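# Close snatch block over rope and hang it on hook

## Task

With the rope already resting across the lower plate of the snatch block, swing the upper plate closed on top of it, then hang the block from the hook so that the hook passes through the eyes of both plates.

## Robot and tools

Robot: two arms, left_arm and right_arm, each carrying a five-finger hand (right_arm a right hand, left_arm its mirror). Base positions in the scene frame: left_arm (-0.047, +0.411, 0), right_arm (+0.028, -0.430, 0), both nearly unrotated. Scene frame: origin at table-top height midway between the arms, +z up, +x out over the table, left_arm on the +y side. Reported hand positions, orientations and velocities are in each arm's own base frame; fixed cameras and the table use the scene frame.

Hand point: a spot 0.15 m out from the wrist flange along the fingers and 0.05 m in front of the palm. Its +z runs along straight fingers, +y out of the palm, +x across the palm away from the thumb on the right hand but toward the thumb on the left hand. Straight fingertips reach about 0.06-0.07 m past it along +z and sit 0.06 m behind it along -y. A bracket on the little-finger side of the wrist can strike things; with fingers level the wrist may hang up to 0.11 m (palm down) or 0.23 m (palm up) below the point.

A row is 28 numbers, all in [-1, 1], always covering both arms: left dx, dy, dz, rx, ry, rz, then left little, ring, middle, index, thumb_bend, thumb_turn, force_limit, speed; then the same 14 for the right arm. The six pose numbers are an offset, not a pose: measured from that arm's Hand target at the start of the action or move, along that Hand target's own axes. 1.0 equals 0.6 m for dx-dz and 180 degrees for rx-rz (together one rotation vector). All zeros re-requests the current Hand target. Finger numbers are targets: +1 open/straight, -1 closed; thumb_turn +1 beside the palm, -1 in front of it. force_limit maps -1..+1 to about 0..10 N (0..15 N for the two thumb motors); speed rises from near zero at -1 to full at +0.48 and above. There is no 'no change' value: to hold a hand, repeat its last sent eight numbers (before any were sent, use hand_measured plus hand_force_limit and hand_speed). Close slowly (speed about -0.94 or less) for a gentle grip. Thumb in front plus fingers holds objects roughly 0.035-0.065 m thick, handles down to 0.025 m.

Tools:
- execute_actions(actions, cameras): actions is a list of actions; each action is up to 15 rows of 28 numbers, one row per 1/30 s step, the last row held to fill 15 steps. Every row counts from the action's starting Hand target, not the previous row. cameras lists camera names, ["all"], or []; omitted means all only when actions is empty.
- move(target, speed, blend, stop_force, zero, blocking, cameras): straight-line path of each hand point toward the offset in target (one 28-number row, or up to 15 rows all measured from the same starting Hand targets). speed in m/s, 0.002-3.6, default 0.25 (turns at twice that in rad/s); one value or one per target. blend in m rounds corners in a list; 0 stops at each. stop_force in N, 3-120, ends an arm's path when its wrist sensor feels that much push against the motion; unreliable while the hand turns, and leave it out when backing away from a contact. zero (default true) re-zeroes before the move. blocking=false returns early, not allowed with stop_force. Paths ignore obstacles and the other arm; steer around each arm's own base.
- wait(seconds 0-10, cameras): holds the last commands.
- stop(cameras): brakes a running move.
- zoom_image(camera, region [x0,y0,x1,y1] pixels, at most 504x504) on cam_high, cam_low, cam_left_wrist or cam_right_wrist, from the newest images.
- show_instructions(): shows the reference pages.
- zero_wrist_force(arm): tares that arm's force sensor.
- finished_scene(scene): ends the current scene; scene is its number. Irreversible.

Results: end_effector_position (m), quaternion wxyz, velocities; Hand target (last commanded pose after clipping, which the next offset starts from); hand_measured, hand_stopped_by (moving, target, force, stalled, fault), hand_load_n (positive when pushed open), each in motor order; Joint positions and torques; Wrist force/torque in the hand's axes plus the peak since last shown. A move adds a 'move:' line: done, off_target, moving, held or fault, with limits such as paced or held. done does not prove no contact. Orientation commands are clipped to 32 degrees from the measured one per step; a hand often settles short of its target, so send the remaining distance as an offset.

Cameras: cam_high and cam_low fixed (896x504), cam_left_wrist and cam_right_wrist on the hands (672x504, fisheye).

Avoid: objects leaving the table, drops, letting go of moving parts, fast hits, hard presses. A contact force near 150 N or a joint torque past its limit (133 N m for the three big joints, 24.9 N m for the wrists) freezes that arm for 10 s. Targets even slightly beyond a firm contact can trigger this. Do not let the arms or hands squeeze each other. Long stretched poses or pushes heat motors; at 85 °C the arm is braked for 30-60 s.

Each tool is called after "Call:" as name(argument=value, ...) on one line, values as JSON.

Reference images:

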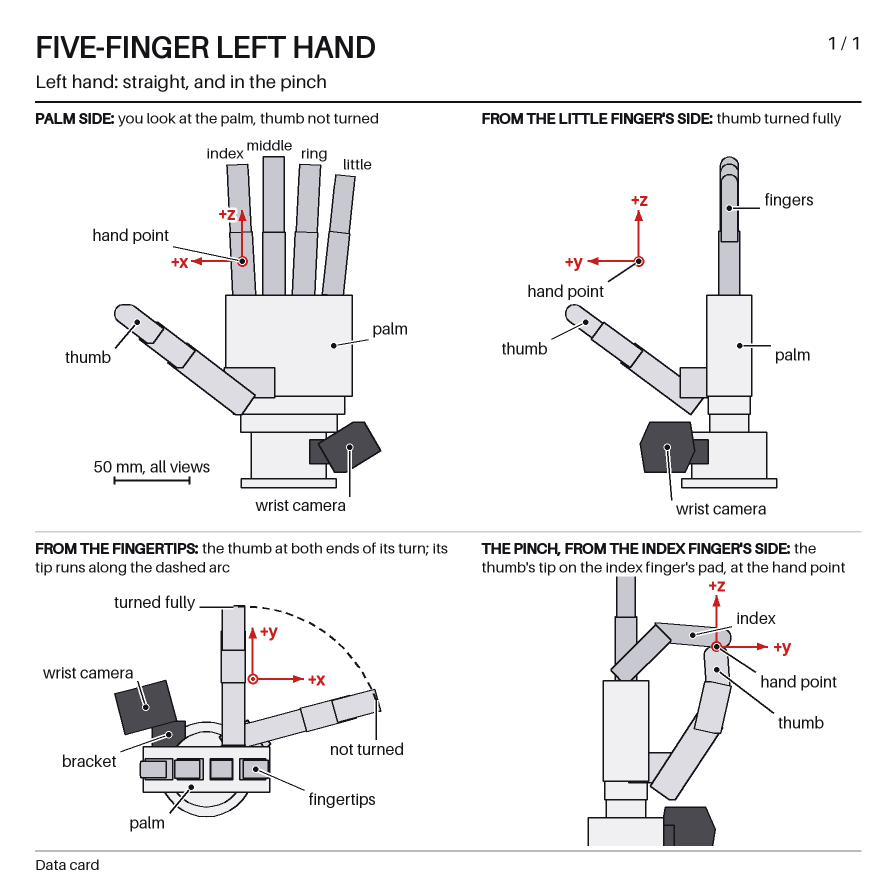

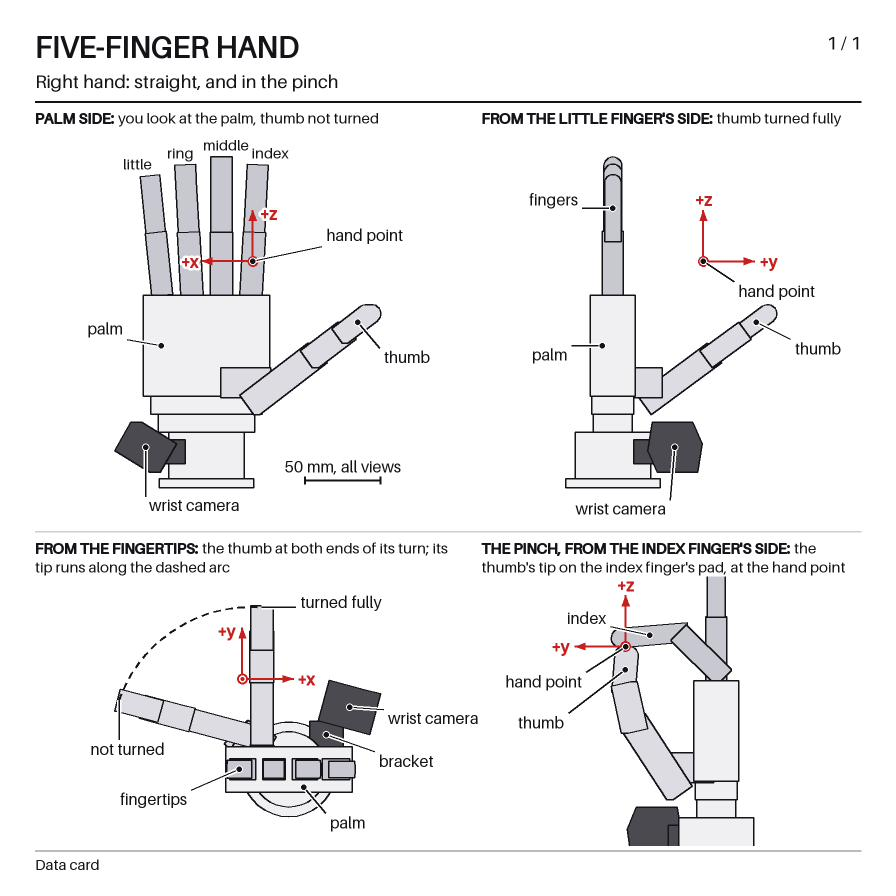

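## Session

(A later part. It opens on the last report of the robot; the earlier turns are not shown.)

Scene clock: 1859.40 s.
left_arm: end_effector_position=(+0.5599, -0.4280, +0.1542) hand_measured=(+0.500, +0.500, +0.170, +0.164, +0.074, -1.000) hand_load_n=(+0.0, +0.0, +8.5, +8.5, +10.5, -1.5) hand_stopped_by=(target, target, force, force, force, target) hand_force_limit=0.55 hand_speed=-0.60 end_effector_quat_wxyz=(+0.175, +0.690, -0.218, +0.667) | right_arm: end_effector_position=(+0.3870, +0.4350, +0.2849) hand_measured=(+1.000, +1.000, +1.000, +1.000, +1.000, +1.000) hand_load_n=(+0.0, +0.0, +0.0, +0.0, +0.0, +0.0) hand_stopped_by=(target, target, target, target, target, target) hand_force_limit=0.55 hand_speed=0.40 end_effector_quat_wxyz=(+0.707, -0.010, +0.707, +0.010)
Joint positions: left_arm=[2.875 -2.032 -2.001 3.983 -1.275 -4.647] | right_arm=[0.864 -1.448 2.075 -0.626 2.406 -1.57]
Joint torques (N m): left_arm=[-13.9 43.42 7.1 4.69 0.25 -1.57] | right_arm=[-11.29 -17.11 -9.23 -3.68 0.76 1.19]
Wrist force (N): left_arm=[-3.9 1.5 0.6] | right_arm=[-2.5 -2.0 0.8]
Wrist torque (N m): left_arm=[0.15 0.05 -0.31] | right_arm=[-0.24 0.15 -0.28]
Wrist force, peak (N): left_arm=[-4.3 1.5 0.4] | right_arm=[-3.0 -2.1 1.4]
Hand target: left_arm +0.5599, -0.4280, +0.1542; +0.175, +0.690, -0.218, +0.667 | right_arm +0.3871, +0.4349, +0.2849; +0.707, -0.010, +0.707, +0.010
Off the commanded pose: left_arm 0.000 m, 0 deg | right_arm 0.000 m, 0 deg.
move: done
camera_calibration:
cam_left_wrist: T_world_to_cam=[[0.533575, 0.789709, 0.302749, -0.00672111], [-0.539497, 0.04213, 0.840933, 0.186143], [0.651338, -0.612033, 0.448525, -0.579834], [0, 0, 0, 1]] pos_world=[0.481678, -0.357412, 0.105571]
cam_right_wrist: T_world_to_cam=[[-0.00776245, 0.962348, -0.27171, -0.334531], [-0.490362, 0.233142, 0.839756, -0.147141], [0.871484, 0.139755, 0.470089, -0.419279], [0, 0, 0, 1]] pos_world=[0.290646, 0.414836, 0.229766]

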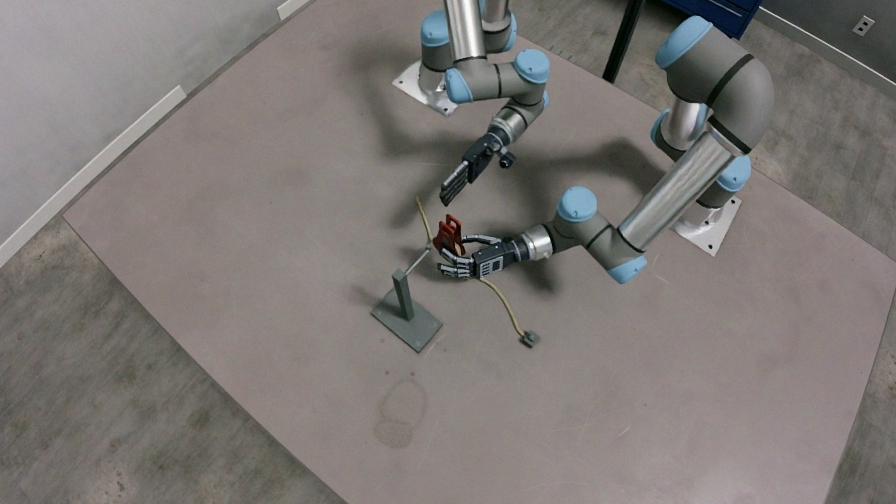

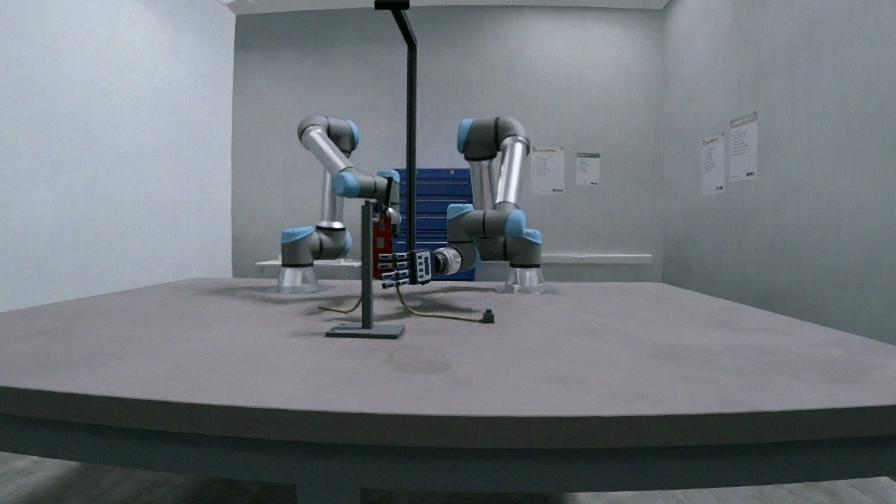

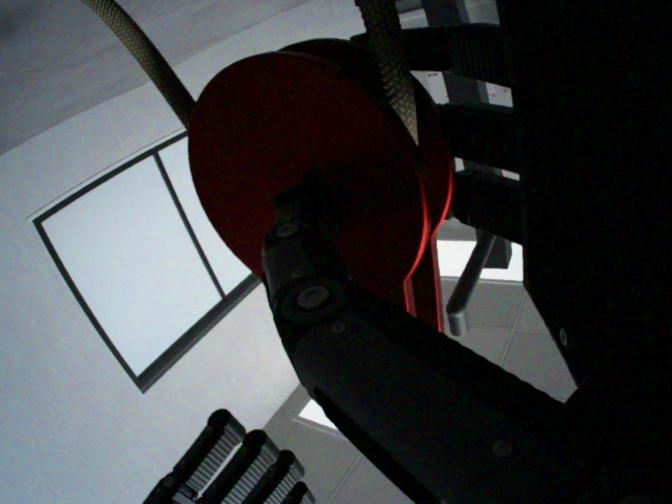

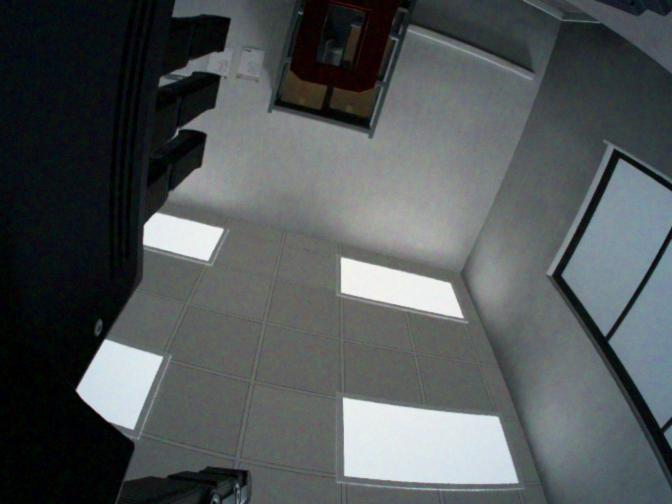

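Call:
zoom_image(camera="cam_right_wrist", region=[250, 0, 450, 120])

Call:
zoom_image(camera="cam_low", region=[320, 170, 480, 290])

Call:
zoom_image(camera="cam_high", region=[400, 180, 500, 300])

Scaled by 2.520 from the camera's 672x504 image, which has a finer 960x720 frame.

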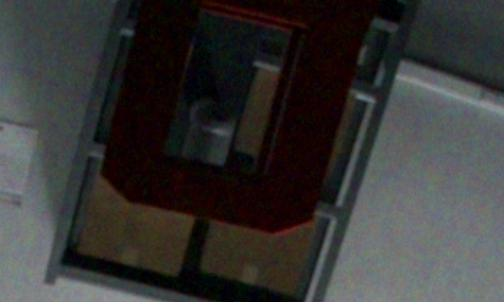

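Scaled by 3.150 from the camera's 896x504 image, which has a finer 1280x720 frame.

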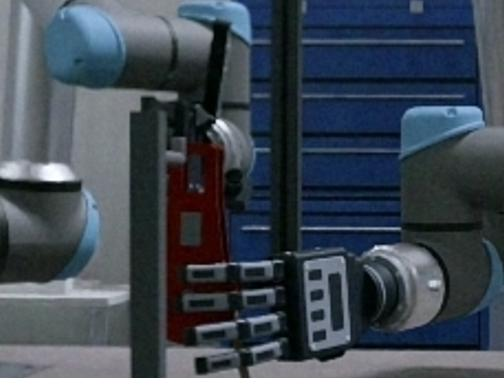

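Scaled by 4.200 from the camera's 896x504 image, which has a finer 1280x720 frame.

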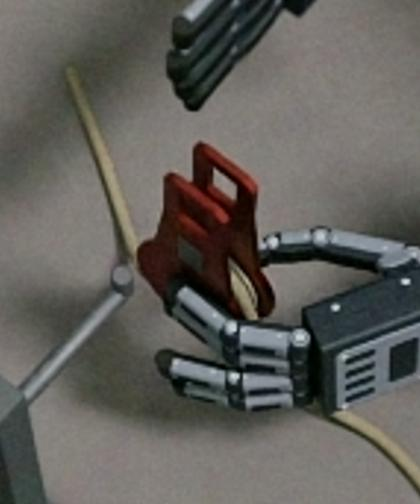

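Call:
zoom_image(camera="cam_right_wrist", region=[300, 0, 380, 80])

Call:
zoom_image(camera="cam_left_wrist", region=[400, 200, 560, 360])

Scaled by 6.300 from the camera's 672x504 image, which has a finer 960x720 frame.

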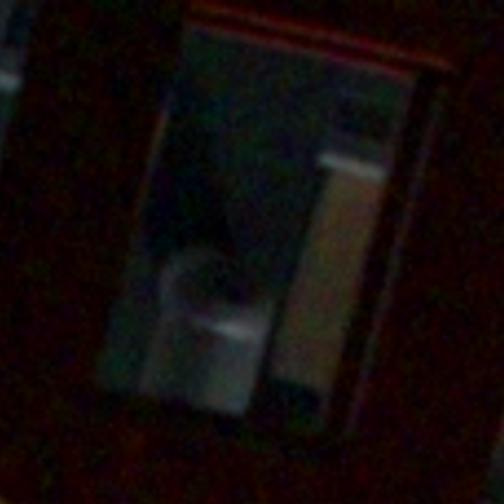

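Scaled by 3.150 from the camera's 672x504 image, which has a finer 960x720 frame.

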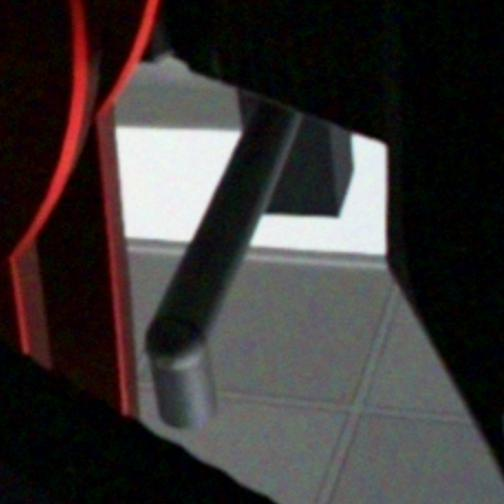

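Call:
move(target=[0.023,-0.0047,-0.0033,0.0002,-0.0079,0.0127,0.5,0.5,-0.2,-0.25,-0.5,-1,0.55,-0.6,0,0,0,0,0,0,1,1,1,1,1,1,0.55,0.4], speed=0.03, cameras=["cam_right_wrist","cam_left_wrist","cam_low","cam_high"])

Call:
zoom_image(camera="cam_right_wrist", region=[290, 0, 390, 80])

Call:
zoom_image(camera="cam_left_wrist", region=[400, 200, 560, 360])

Call:
zoom_image(camera="cam_low", region=[350, 180, 430, 240])

Scene clock: 1906.00 s.
left_arm: end_effector_position=(+0.5600, -0.4255, +0.1684) hand_measured=(+0.500, +0.500, +0.170, +0.164, +0.074, -1.000) hand_load_n=(+0.0, +0.0, +8.5, +9.0, +10.5, -1.5) hand_stopped_by=(target, target, force, force, force, target) hand_force_limit=0.55 hand_speed=-0.60 end_effector_quat_wxyz=(+0.158, +0.694, -0.234, +0.662) end_effector_velocity=(+0.001, -0.001, +0.001) end_effector_angular_velocity=(-0.004, -0.004, -0.001) | right_arm: end_effector_position=(+0.3871, +0.4349, +0.2849) hand_measured=(+1.000, +1.000, +1.000, +1.000, +1.000, +1.000) hand_load_n=(+0.0, +0.0, +0.0, +0.0, +0.0, +0.0) hand_stopped_by=(target, target, target, target, target, target) hand_force_limit=0.55 hand_speed=0.40 end_effector_quat_wxyz=(+0.707, -0.010, +0.707, +0.010)
Joint positions: left_arm=[2.882 -1.989 -1.986 3.898 -1.271 -4.599] | right_arm=[0.864 -1.448 2.075 -0.626 2.406 -1.57]
Joint velocities: left_arm=[-0.001 -0.003 0.003 0.006 0 -0.003] | right_arm=[within noise]
Joint torques (N m): left_arm=[6.27 22.28 9.58 4.51 2.08 -1.56] | right_arm=[-11.29 -14.79 -23.61 -3.8 0.01 -0.87]
Wrist force (N): left_arm=[-4.0 1.5 0.7] | right_arm=[-2.7 -2.0 1.2]
Wrist torque (N m): left_arm=[0.16 0.10 -0.24] | right_arm=[-0.27 0.18 -0.30]
Wrist force, peak (N): left_arm=[-4.2 1.5 0.6] | right_arm=[-3.0 -2.2 0.8]
Hand target: left_arm +0.5599, -0.4255, +0.1682; +0.158, +0.694, -0.234, +0.662 | right_arm +0.3871, +0.4349, +0.2849; +0.707, -0.010, +0.707, +0.010
Off the commanded pose: left_arm 0.000 m, 0 deg | right_arm 0.000 m, 0 deg.
move: done
camera_calibration:
cam_left_wrist: T_world_to_cam=[[0.533375, 0.774638, 0.339774, -0.0255796], [-0.53998, 0.00262453, 0.841674, 0.157482], [0.651101, -0.632399, 0.419689, -0.588383], [0, 0, 0, 1]] pos_world=[0.481777, -0.352691, 0.123081]
cam_right_wrist: T_world_to_cam=[[-0.00739266, 0.962348, -0.271718, -0.334635], [-0.490378, 0.233321, 0.839697, -0.147148], [0.871478, 0.139452, 0.47019, -0.419261], [0, 0, 0, 1]] pos_world=[0.290745, 0.414835, 0.229766]

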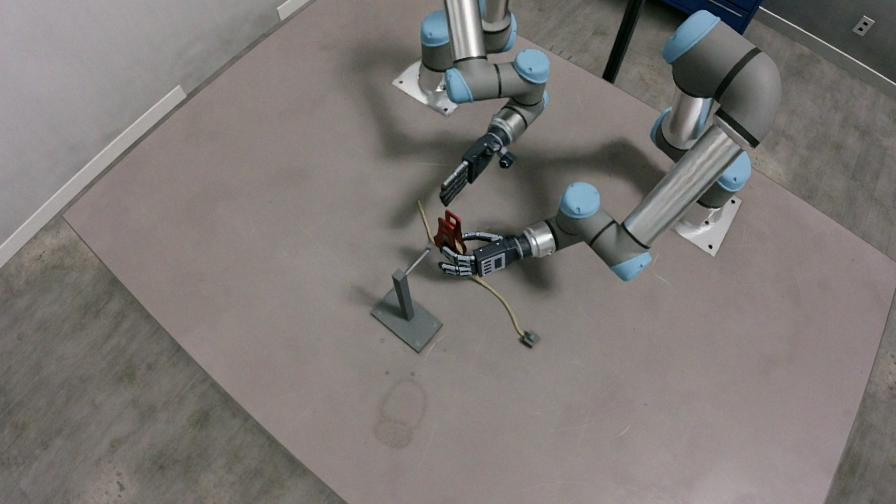

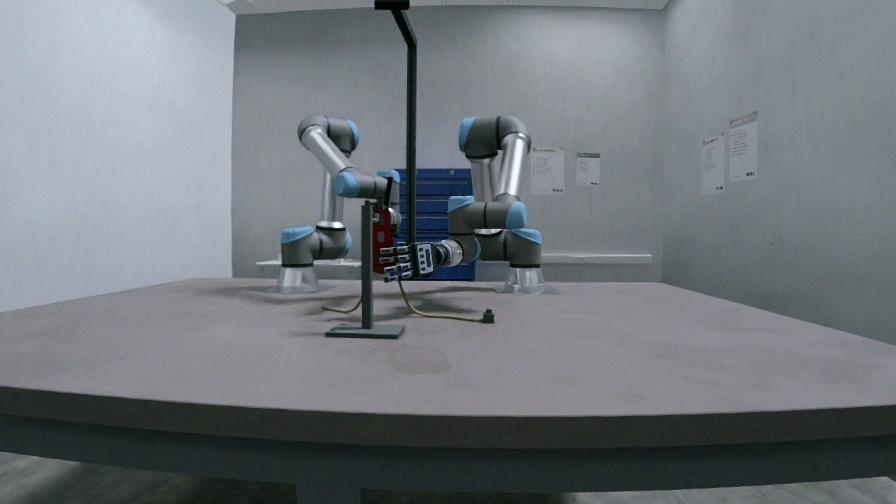

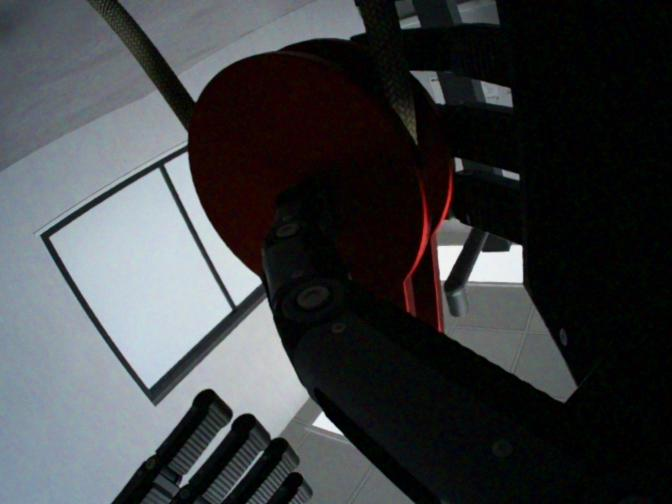

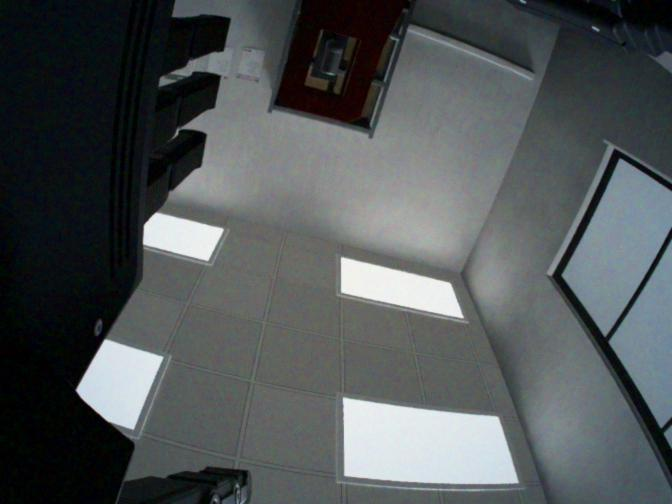

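Scaled by 5.040 from the camera's 672x504 image, which has a finer 960x720 frame.

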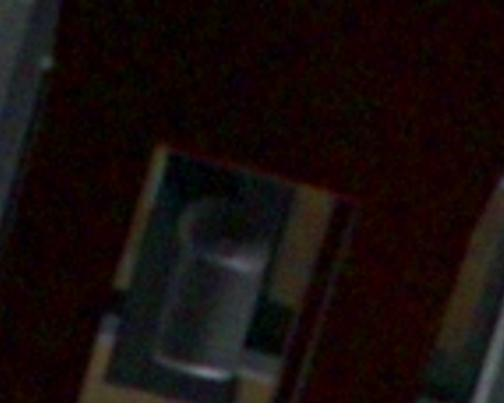

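Scaled by 3.150 from the camera's 672x504 image, which has a finer 960x720 frame.

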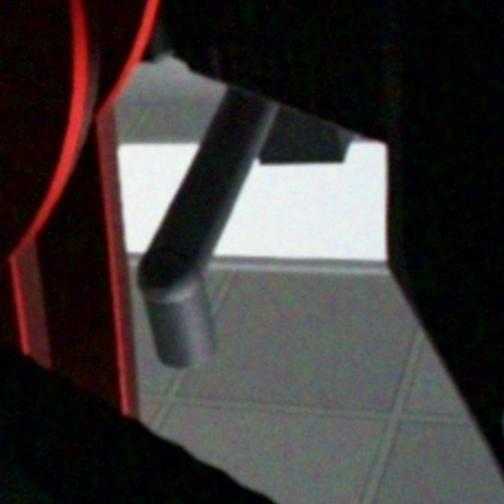

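Scaled by 6.300 from the camera's 896x504 image, which has a finer 1280x720 frame.

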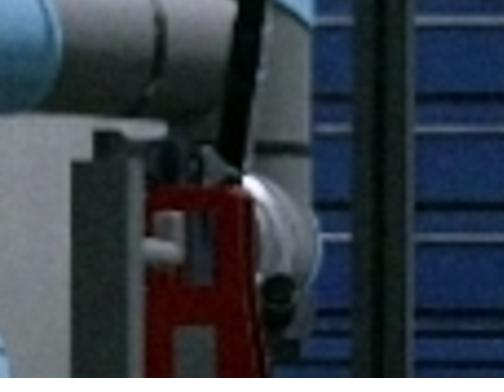

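Call:
zoom_image(camera="cam_right_wrist", region=[290, 20, 380, 110])

Scaled by 5.600 from the camera's 672x504 image, which has a finer 960x720 frame.

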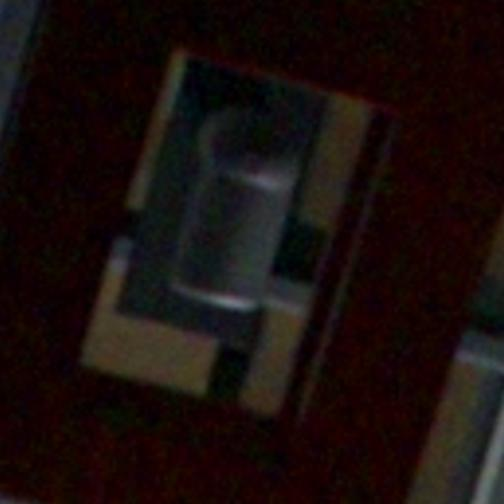

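Call:
move(target=[0.0036,-0.0204,0.046,-0.0003,0.0104,-0.0164,0.5,0.5,-0.2,-0.25,-0.5,-1,0.55,-0.6,0,0,0,0,0,0,1,1,1,1,1,1,0.55,0.4], speed=0.03, stop_force=7, cameras=["cam_right_wrist","cam_left_wrist","cam_low","cam_high"])

Call:
zoom_image(camera="cam_right_wrist", region=[295, 20, 375, 100])

Call:
zoom_image(camera="cam_left_wrist", region=[400, 200, 560, 360])

Call:
zoom_image(camera="cam_low", region=[355, 195, 405, 235])

Scene clock: 1944.83 s.
left_arm: end_effector_position=(+0.5899, -0.4301, +0.1695) hand_measured=(+0.500, +0.500, +0.170, +0.164, +0.074, -1.000) hand_load_n=(+0.0, +0.0, +8.5, +8.5, +10.5, -1.5) hand_stopped_by=(target, target, force, force, force, target) hand_force_limit=0.55 hand_speed=-0.60 end_effector_quat_wxyz=(+0.179, +0.689, -0.214, +0.669) | right_arm: end_effector_position=(+0.3871, +0.4349, +0.2849) hand_measured=(+1.000, +1.000, +1.000, +1.000, +1.000, +1.000) hand_load_n=(+0.0, +0.0, +0.0, +0.0, +0.0, +0.0) hand_stopped_by=(target, target, target, target, target, target) hand_force_limit=0.55 hand_speed=0.40 end_effector_quat_wxyz=(+0.707, -0.010, +0.707, +0.010)
Joint positions: left_arm=[2.888 -2.052 -1.916 3.926 -1.262 -4.661] | right_arm=[0.864 -1.448 2.075 -0.626 2.406 -1.57]
Joint torques (N m): left_arm=[-1.6 45.11 9.71 -0.23 -1.5 0.75] | right_arm=[-11.14 -22.48 -27.49 -3.47 -1.51 -0.87]
Wrist force (N): left_arm=[-3.8 1.1 0.4] | right_arm=[-2.2 -2.2 1.2]
Wrist torque (N m): left_arm=[0.15 0.07 -0.33] | right_arm=[-0.31 0.11 -0.28]
Wrist force, peak (N): left_arm=[-4.4 1.5 0.7] | right_arm=[-3.0 -2.5 1.0]
Hand target: left_arm +0.5898, -0.4301, +0.1695; +0.179, +0.689, -0.214, +0.669 | right_arm +0.3871, +0.4349, +0.2849; +0.707, -0.010, +0.707, +0.010
Off the commanded pose: left_arm 0.000 m, 0 deg | right_arm 0.000 m, 0 deg.
move: done
camera_calibration:
cam_left_wrist: T_world_to_cam=[[0.533583, 0.793802, 0.291834, -0.0220315], [-0.539835, 0.0540378, 0.840035, 0.19494], [0.651052, -0.60577, 0.457356, -0.606076], [0, 0, 0, 1]] pos_world=[0.511578, -0.360188, 0.119865]
cam_right_wrist: T_world_to_cam=[[-0.00744105, 0.962371, -0.271638, -0.334649], [-0.490376, 0.233228, 0.839724, -0.147117], [0.871479, 0.139453, 0.470188, -0.419262], [0, 0, 0, 1]] pos_world=[0.290745, 0.414835, 0.229766]

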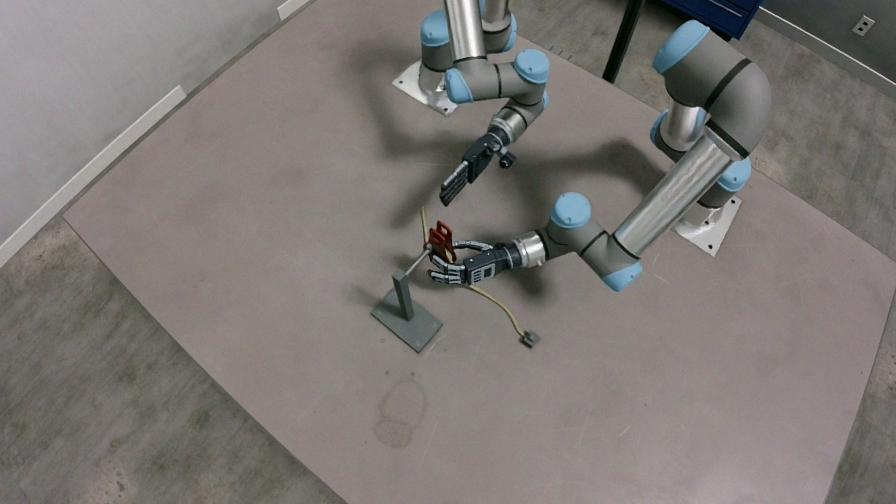

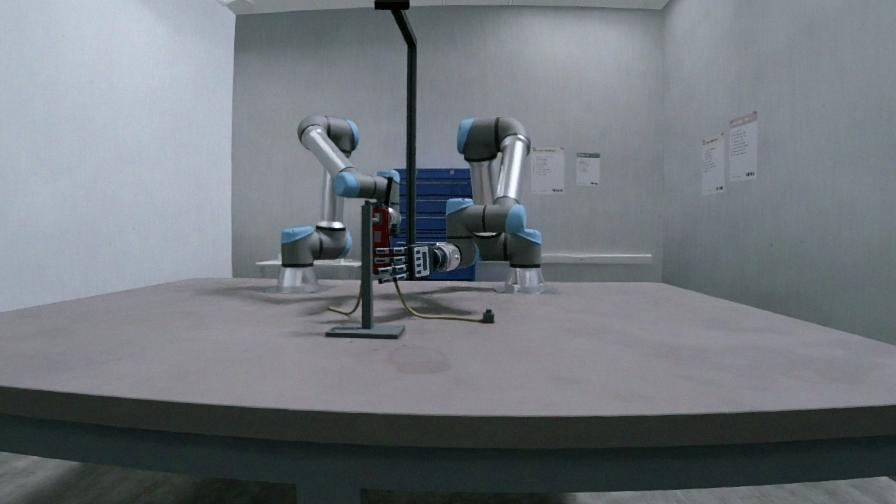

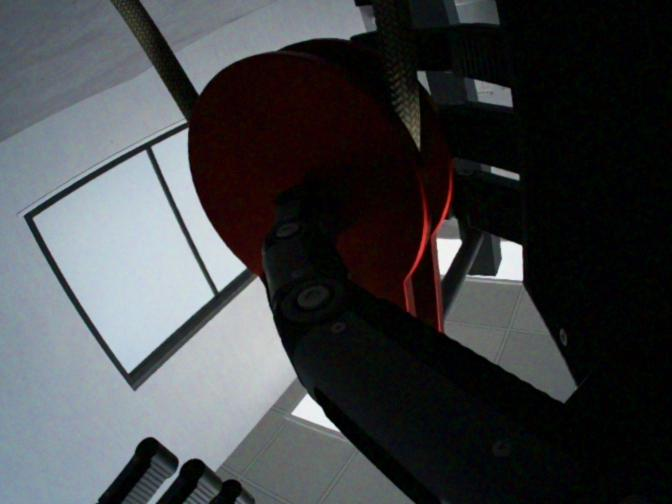

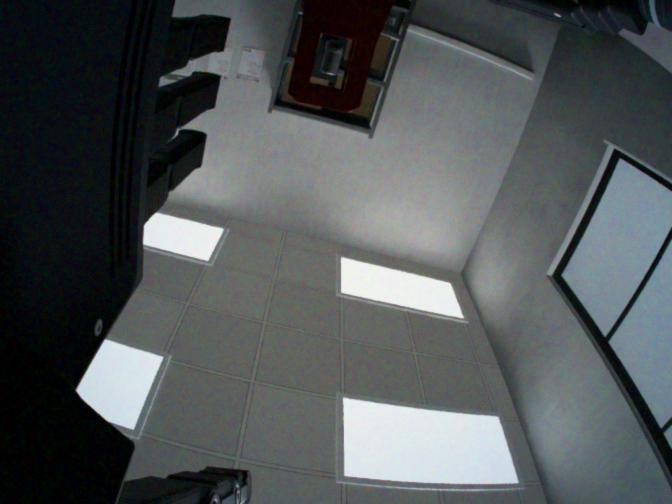

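Scaled by 6.300 from the camera's 672x504 image, which has a finer 960x720 frame.

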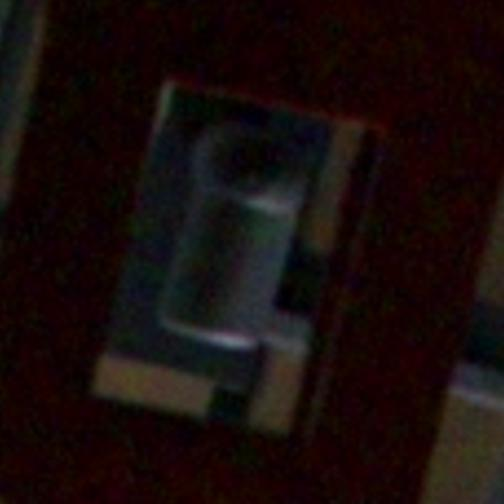

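Scaled by 3.150 from the camera's 672x504 image, which has a finer 960x720 frame.

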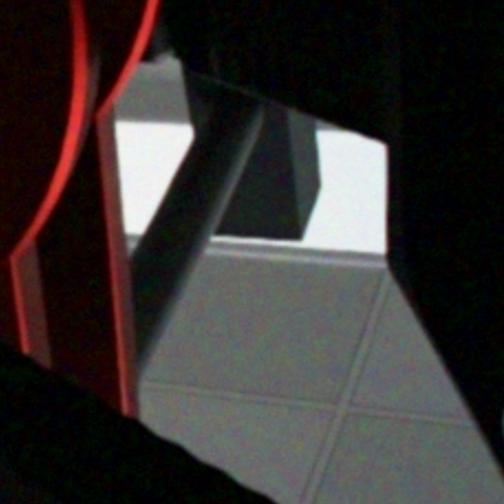

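Scaled by 10.080 from the camera's 896x504 image, which has a finer 1280x720 frame.

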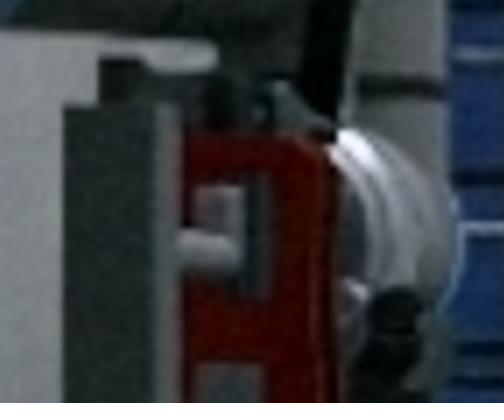

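Call:
zoom_image(camera="cam_low", region=[367, 205, 391, 229])

Call:
zoom_image(camera="cam_right_wrist", region=[305, 28, 361, 98])

Scaled by 21.000 from the camera's 896x504 image, which has a finer 1280x720 frame.

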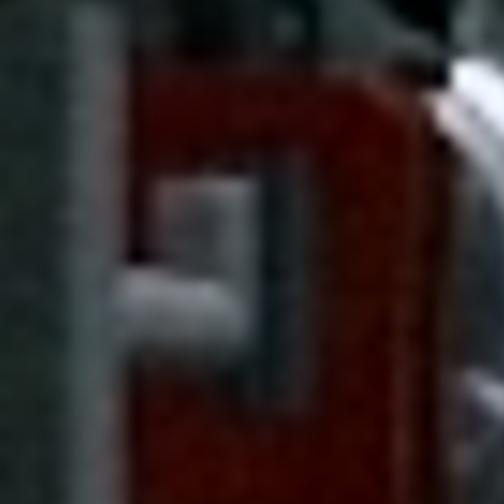

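Scaled by 7.200 from the camera's 672x504 image, which has a finer 960x720 frame.

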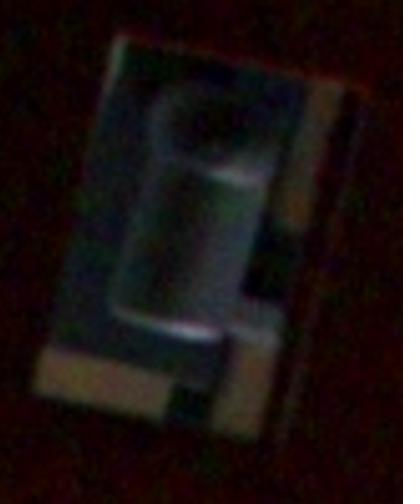

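Call:
move(target=[0.0016,-0.0054,0.0161,-0.0001,0.0044,-0.007,0.5,0.5,-0.2,-0.25,-0.5,-1,0.55,-0.6,0,0,0,0,0,0,1,1,1,1,1,1,0.55,0.4], speed=0.02, stop_force=4, cameras=["cam_right_wrist","cam_left_wrist","cam_low"])

Call:
zoom_image(camera="cam_right_wrist", region=[305, 28, 361, 98])

Call:
zoom_image(camera="cam_low", region=[367, 205, 391, 229])

Scene clock: 2009.13 s.
left_arm: end_effector_position=(+0.5997, -0.4326, +0.1702) hand_measured=(+0.500, +0.500, +0.170, +0.164, +0.074, -1.000) hand_load_n=(+0.0, +0.0, +8.5, +8.5, +11.0, -1.0) hand_stopped_by=(target, target, force, force, force, target) hand_force_limit=0.55 hand_speed=-0.60 end_effector_quat_wxyz=(+0.188, +0.686, -0.205, +0.672) | right_arm: end_effector_position=(+0.3871, +0.4349, +0.2849) hand_measured=(+1.000, +1.000, +1.000, +1.000, +1.000, +1.000) hand_load_n=(+0.0, +0.0, +0.0, +0.0, +0.0, +0.0) hand_stopped_by=(target, target, target, target, target, target) hand_force_limit=0.55 hand_speed=0.40 end_effector_quat_wxyz=(+0.707, -0.010, +0.707, +0.010)
Joint positions: left_arm=[2.887 -2.075 -1.891 3.938 -1.262 -4.687] | right_arm=[0.864 -1.448 2.075 -0.626 2.406 -1.57]
Joint torques (N m): left_arm=[-12.51 46.69 9.95 -0.18 -1.98 1.21] | right_arm=[-10.88 -27.84 -27.58 -3.2 -1.47 -0.84]
Wrist force (N): left_arm=[-4.0 1.0 0.5] | right_arm=[-2.6 -2.1 0.7]
Wrist torque (N m): left_arm=[0.12 0.11 -0.29] | right_arm=[-0.26 0.18 -0.29]
Wrist force, peak (N): left_arm=[-4.5 1.1 0.3] | right_arm=[-3.0 -2.3 1.1]
Hand target: left_arm +0.5997, -0.4326, +0.1702; +0.188, +0.686, -0.205, +0.672 | right_arm +0.3871, +0.4349, +0.2849; +0.707, -0.010, +0.707, +0.010
Off the commanded pose: left_arm 0.000 m, 0 deg | right_arm 0.000 m, 0 deg.
move: done
camera_calibration:
cam_left_wrist: T_world_to_cam=[[0.533585, 0.801123, 0.271088, -0.0188811], [-0.539757, 0.0758, 0.838401, 0.209492], [0.651114, -0.59368, 0.472858, -0.611764], [0, 0, 0, 1]] pos_world=[0.521478, -0.363945, 0.118757]
cam_right_wrist: T_world_to_cam=[[-0.00744105, 0.962371, -0.271638, -0.334649], [-0.490376, 0.233228, 0.839724, -0.147117], [0.871479, 0.139453, 0.470188, -0.419262], [0, 0, 0, 1]] pos_world=[0.290745, 0.414835, 0.229766]
Images, in order (width x height): cam_low 896x504, cam_left_wrist 672x504, cam_right_wrist 672x504.

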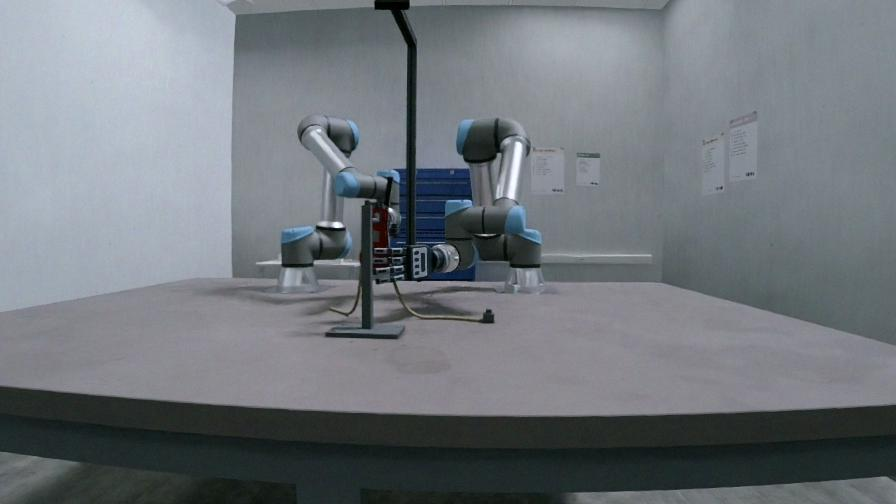

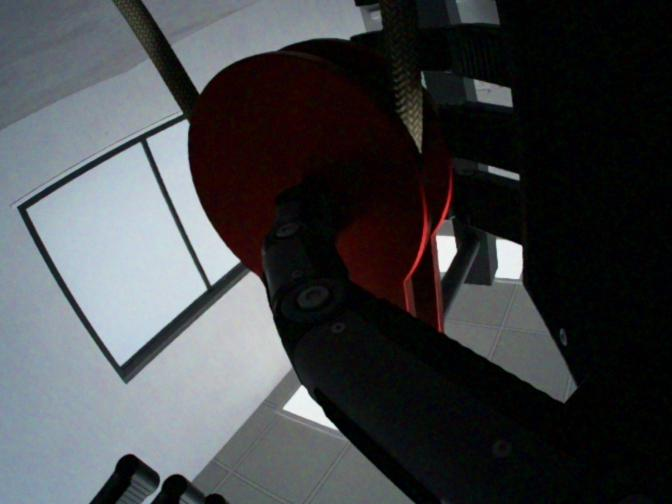

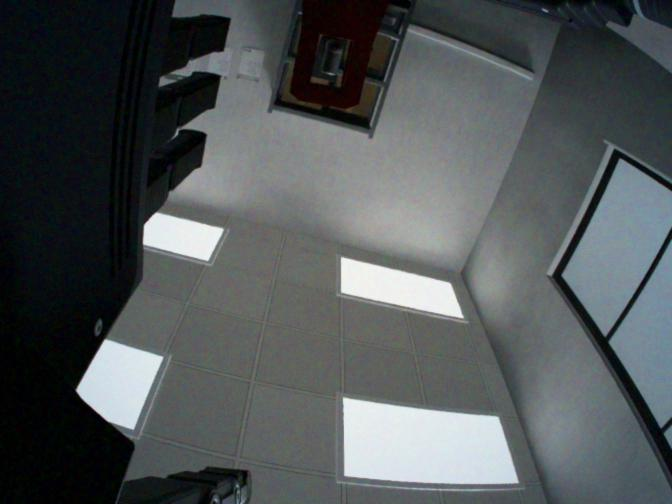

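Scaled by 7.200 from the camera's 672x504 image, which has a finer 960x720 frame.

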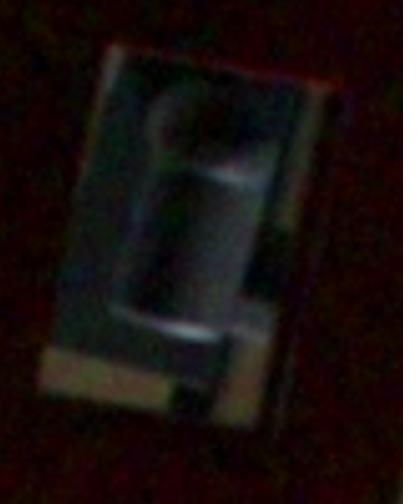

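Scaled by 21.000 from the camera's 896x504 image, which has a finer 1280x720 frame.

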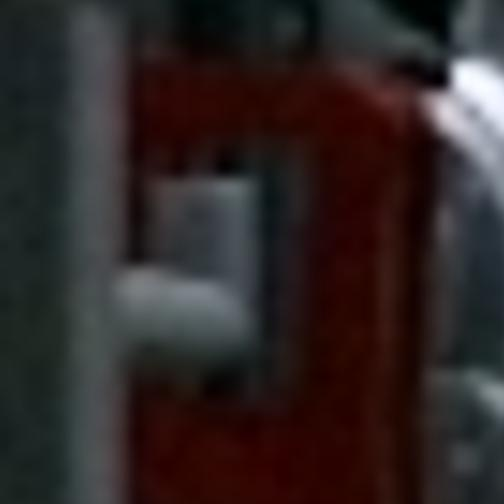

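Call:
move(target=[0.0003,-0.018,0.0281,0,0,0,0.5,0.5,-0.2,-0.25,-0.5,-1,0.55,-0.6,0,0,0,0,0,0,1,1,1,1,1,1,0.55,0.4], speed=0.015, stop_force=4, cameras=["cam_right_wrist","cam_left_wrist","cam_low","cam_high"])

Call:
zoom_image(camera="cam_right_wrist", region=[305, 28, 361, 98])

Call:
zoom_image(camera="cam_low", region=[367, 205, 391, 229])

Call:
zoom_image(camera="cam_high", region=[400, 210, 470, 280])

Scene clock: 2029.07 s.
left_arm: end_effector_position=(+0.6198, -0.4324, +0.1701) hand_measured=(+0.500, +0.500, +0.170, +0.164, +0.074, -1.000) hand_load_n=(+0.0, +0.0, +8.5, +8.5, +11.0, -1.0) hand_stopped_by=(target, target, force, force, force, target) hand_force_limit=0.55 hand_speed=-0.60 end_effector_quat_wxyz=(+0.188, +0.686, -0.205, +0.672) | right_arm: end_effector_position=(+0.3871, +0.4349, +0.2849) hand_measured=(+1.000, +1.000, +1.000, +1.000, +1.000, +1.000) hand_load_n=(+0.0, +0.0, +0.0, +0.0, +0.0, +0.0) hand_stopped_by=(target, target, target, target, target, target) hand_force_limit=0.55 hand_speed=0.40 end_effector_quat_wxyz=(+0.707, -0.010, +0.707, +0.010)
Joint positions: left_arm=[2.897 -2.106 -1.837 3.915 -1.251 -4.687] | right_arm=[0.864 -1.448 2.075 -0.626 2.406 -1.57]
Joint torques (N m): left_arm=[-9.78 47.8 8.78 4.98 -1.71 0.74] | right_arm=[-10.78 -28.17 -26.83 -2.94 -1.57 -0.72]
Wrist force (N): left_arm=[-4.3 1.3 0.5] | right_arm=[-2.8 -2.1 0.7]
Wrist torque (N m): left_arm=[0.16 0.11 -0.35] | right_arm=[-0.26 0.22 -0.31]
Wrist force, peak (N): left_arm=[-4.4 1.1 0.6] | right_arm=[-3.0 -2.2 1.2]
Hand target: left_arm +0.6198, -0.4325, +0.1701; +0.188, +0.686, -0.205, +0.672 | right_arm +0.3871, +0.4349, +0.2849; +0.707, -0.010, +0.707, +0.010
Off the commanded pose: left_arm 0.000 m, 0 deg | right_arm 0.000 m, 0 deg.
move: done
camera_calibration:
cam_left_wrist: T_world_to_cam=[[0.533532, 0.801171, 0.27105, -0.0296085], [-0.539762, 0.0758043, 0.838398, 0.220422], [0.651154, -0.593614, 0.472886, -0.624745], [0, 0, 0, 1]] pos_world=[0.541578, -0.363845, 0.118657]
cam_right_wrist: T_world_to_cam=[[-0.00744105, 0.962371, -0.271638, -0.334649], [-0.490376, 0.233228, 0.839724, -0.147117], [0.871479, 0.139453, 0.470188, -0.419262], [0, 0, 0, 1]] pos_world=[0.290745, 0.414835, 0.229766]

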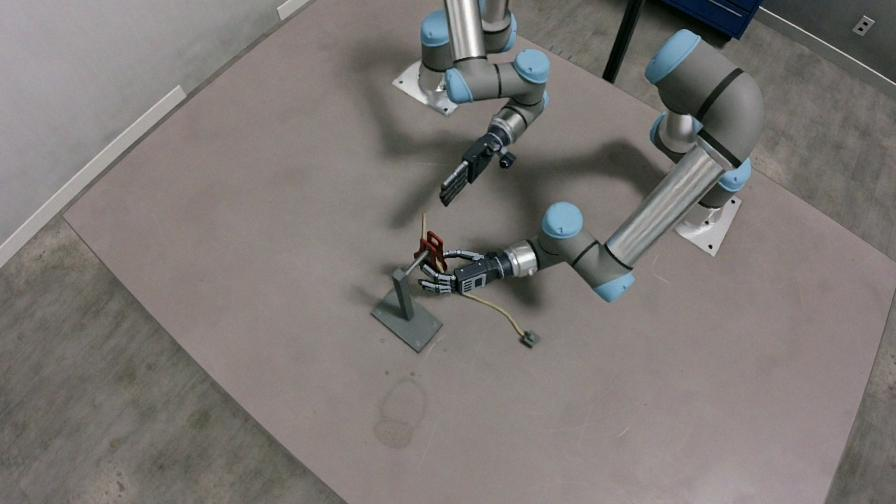

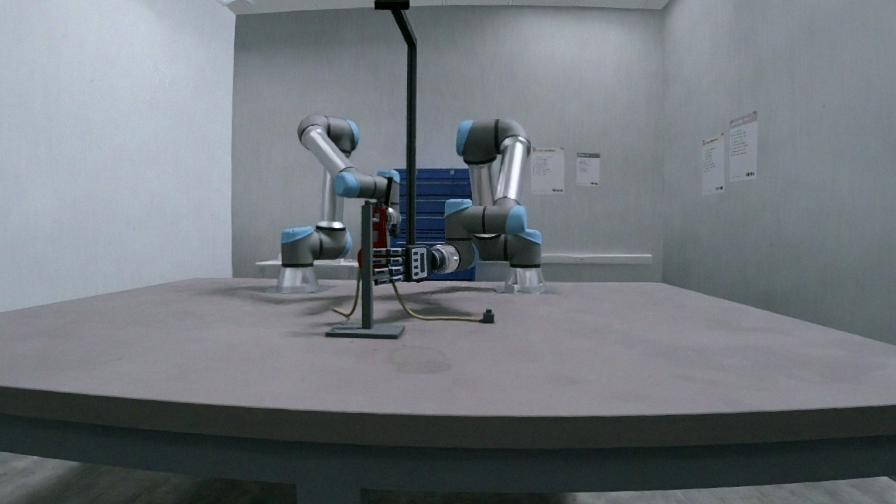

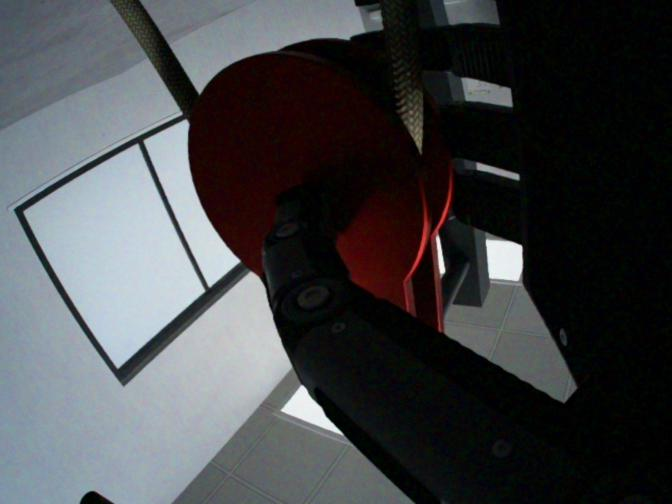

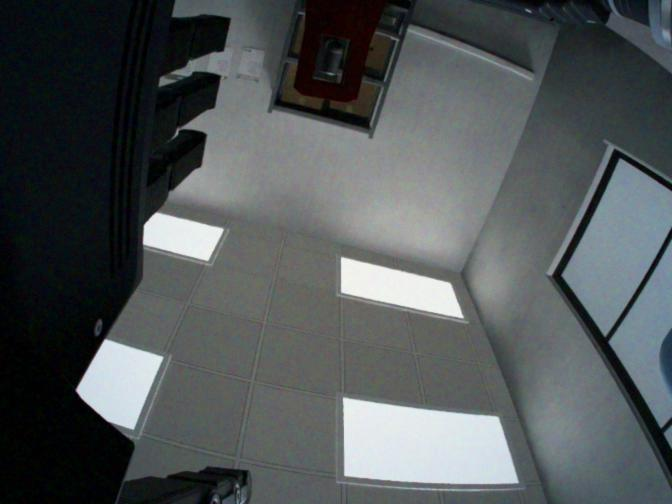

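Scaled by 7.200 from the camera's 672x504 image, which has a finer 960x720 frame.

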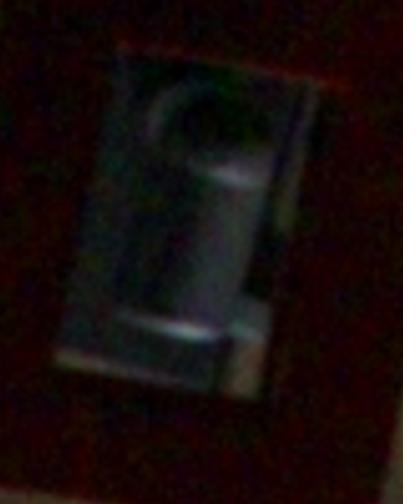

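Scaled by 21.000 from the camera's 896x504 image, which has a finer 1280x720 frame.

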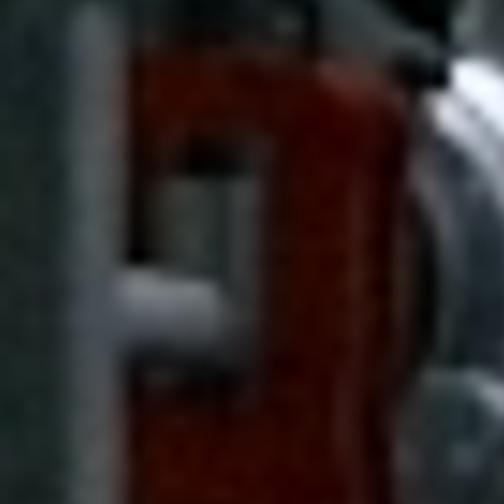

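Scaled by 7.200 from the camera's 896x504 image, which has a finer 1280x720 frame.

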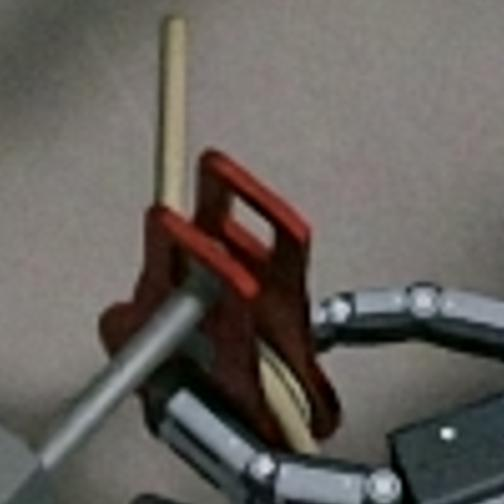

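Call:
zoom_image(camera="cam_high", region=[415, 228, 450, 263])

Scaled by 14.400 from the camera's 896x504 image, which has a finer 1280x720 frame.

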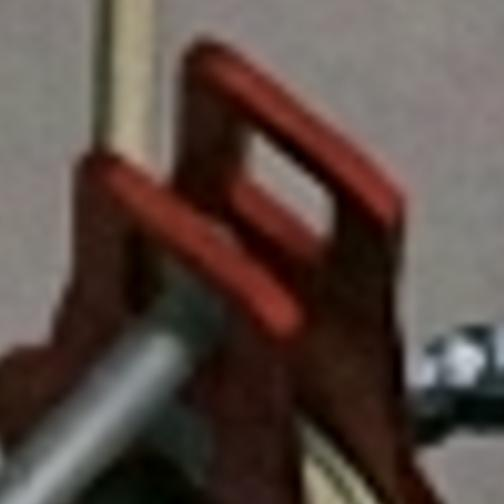

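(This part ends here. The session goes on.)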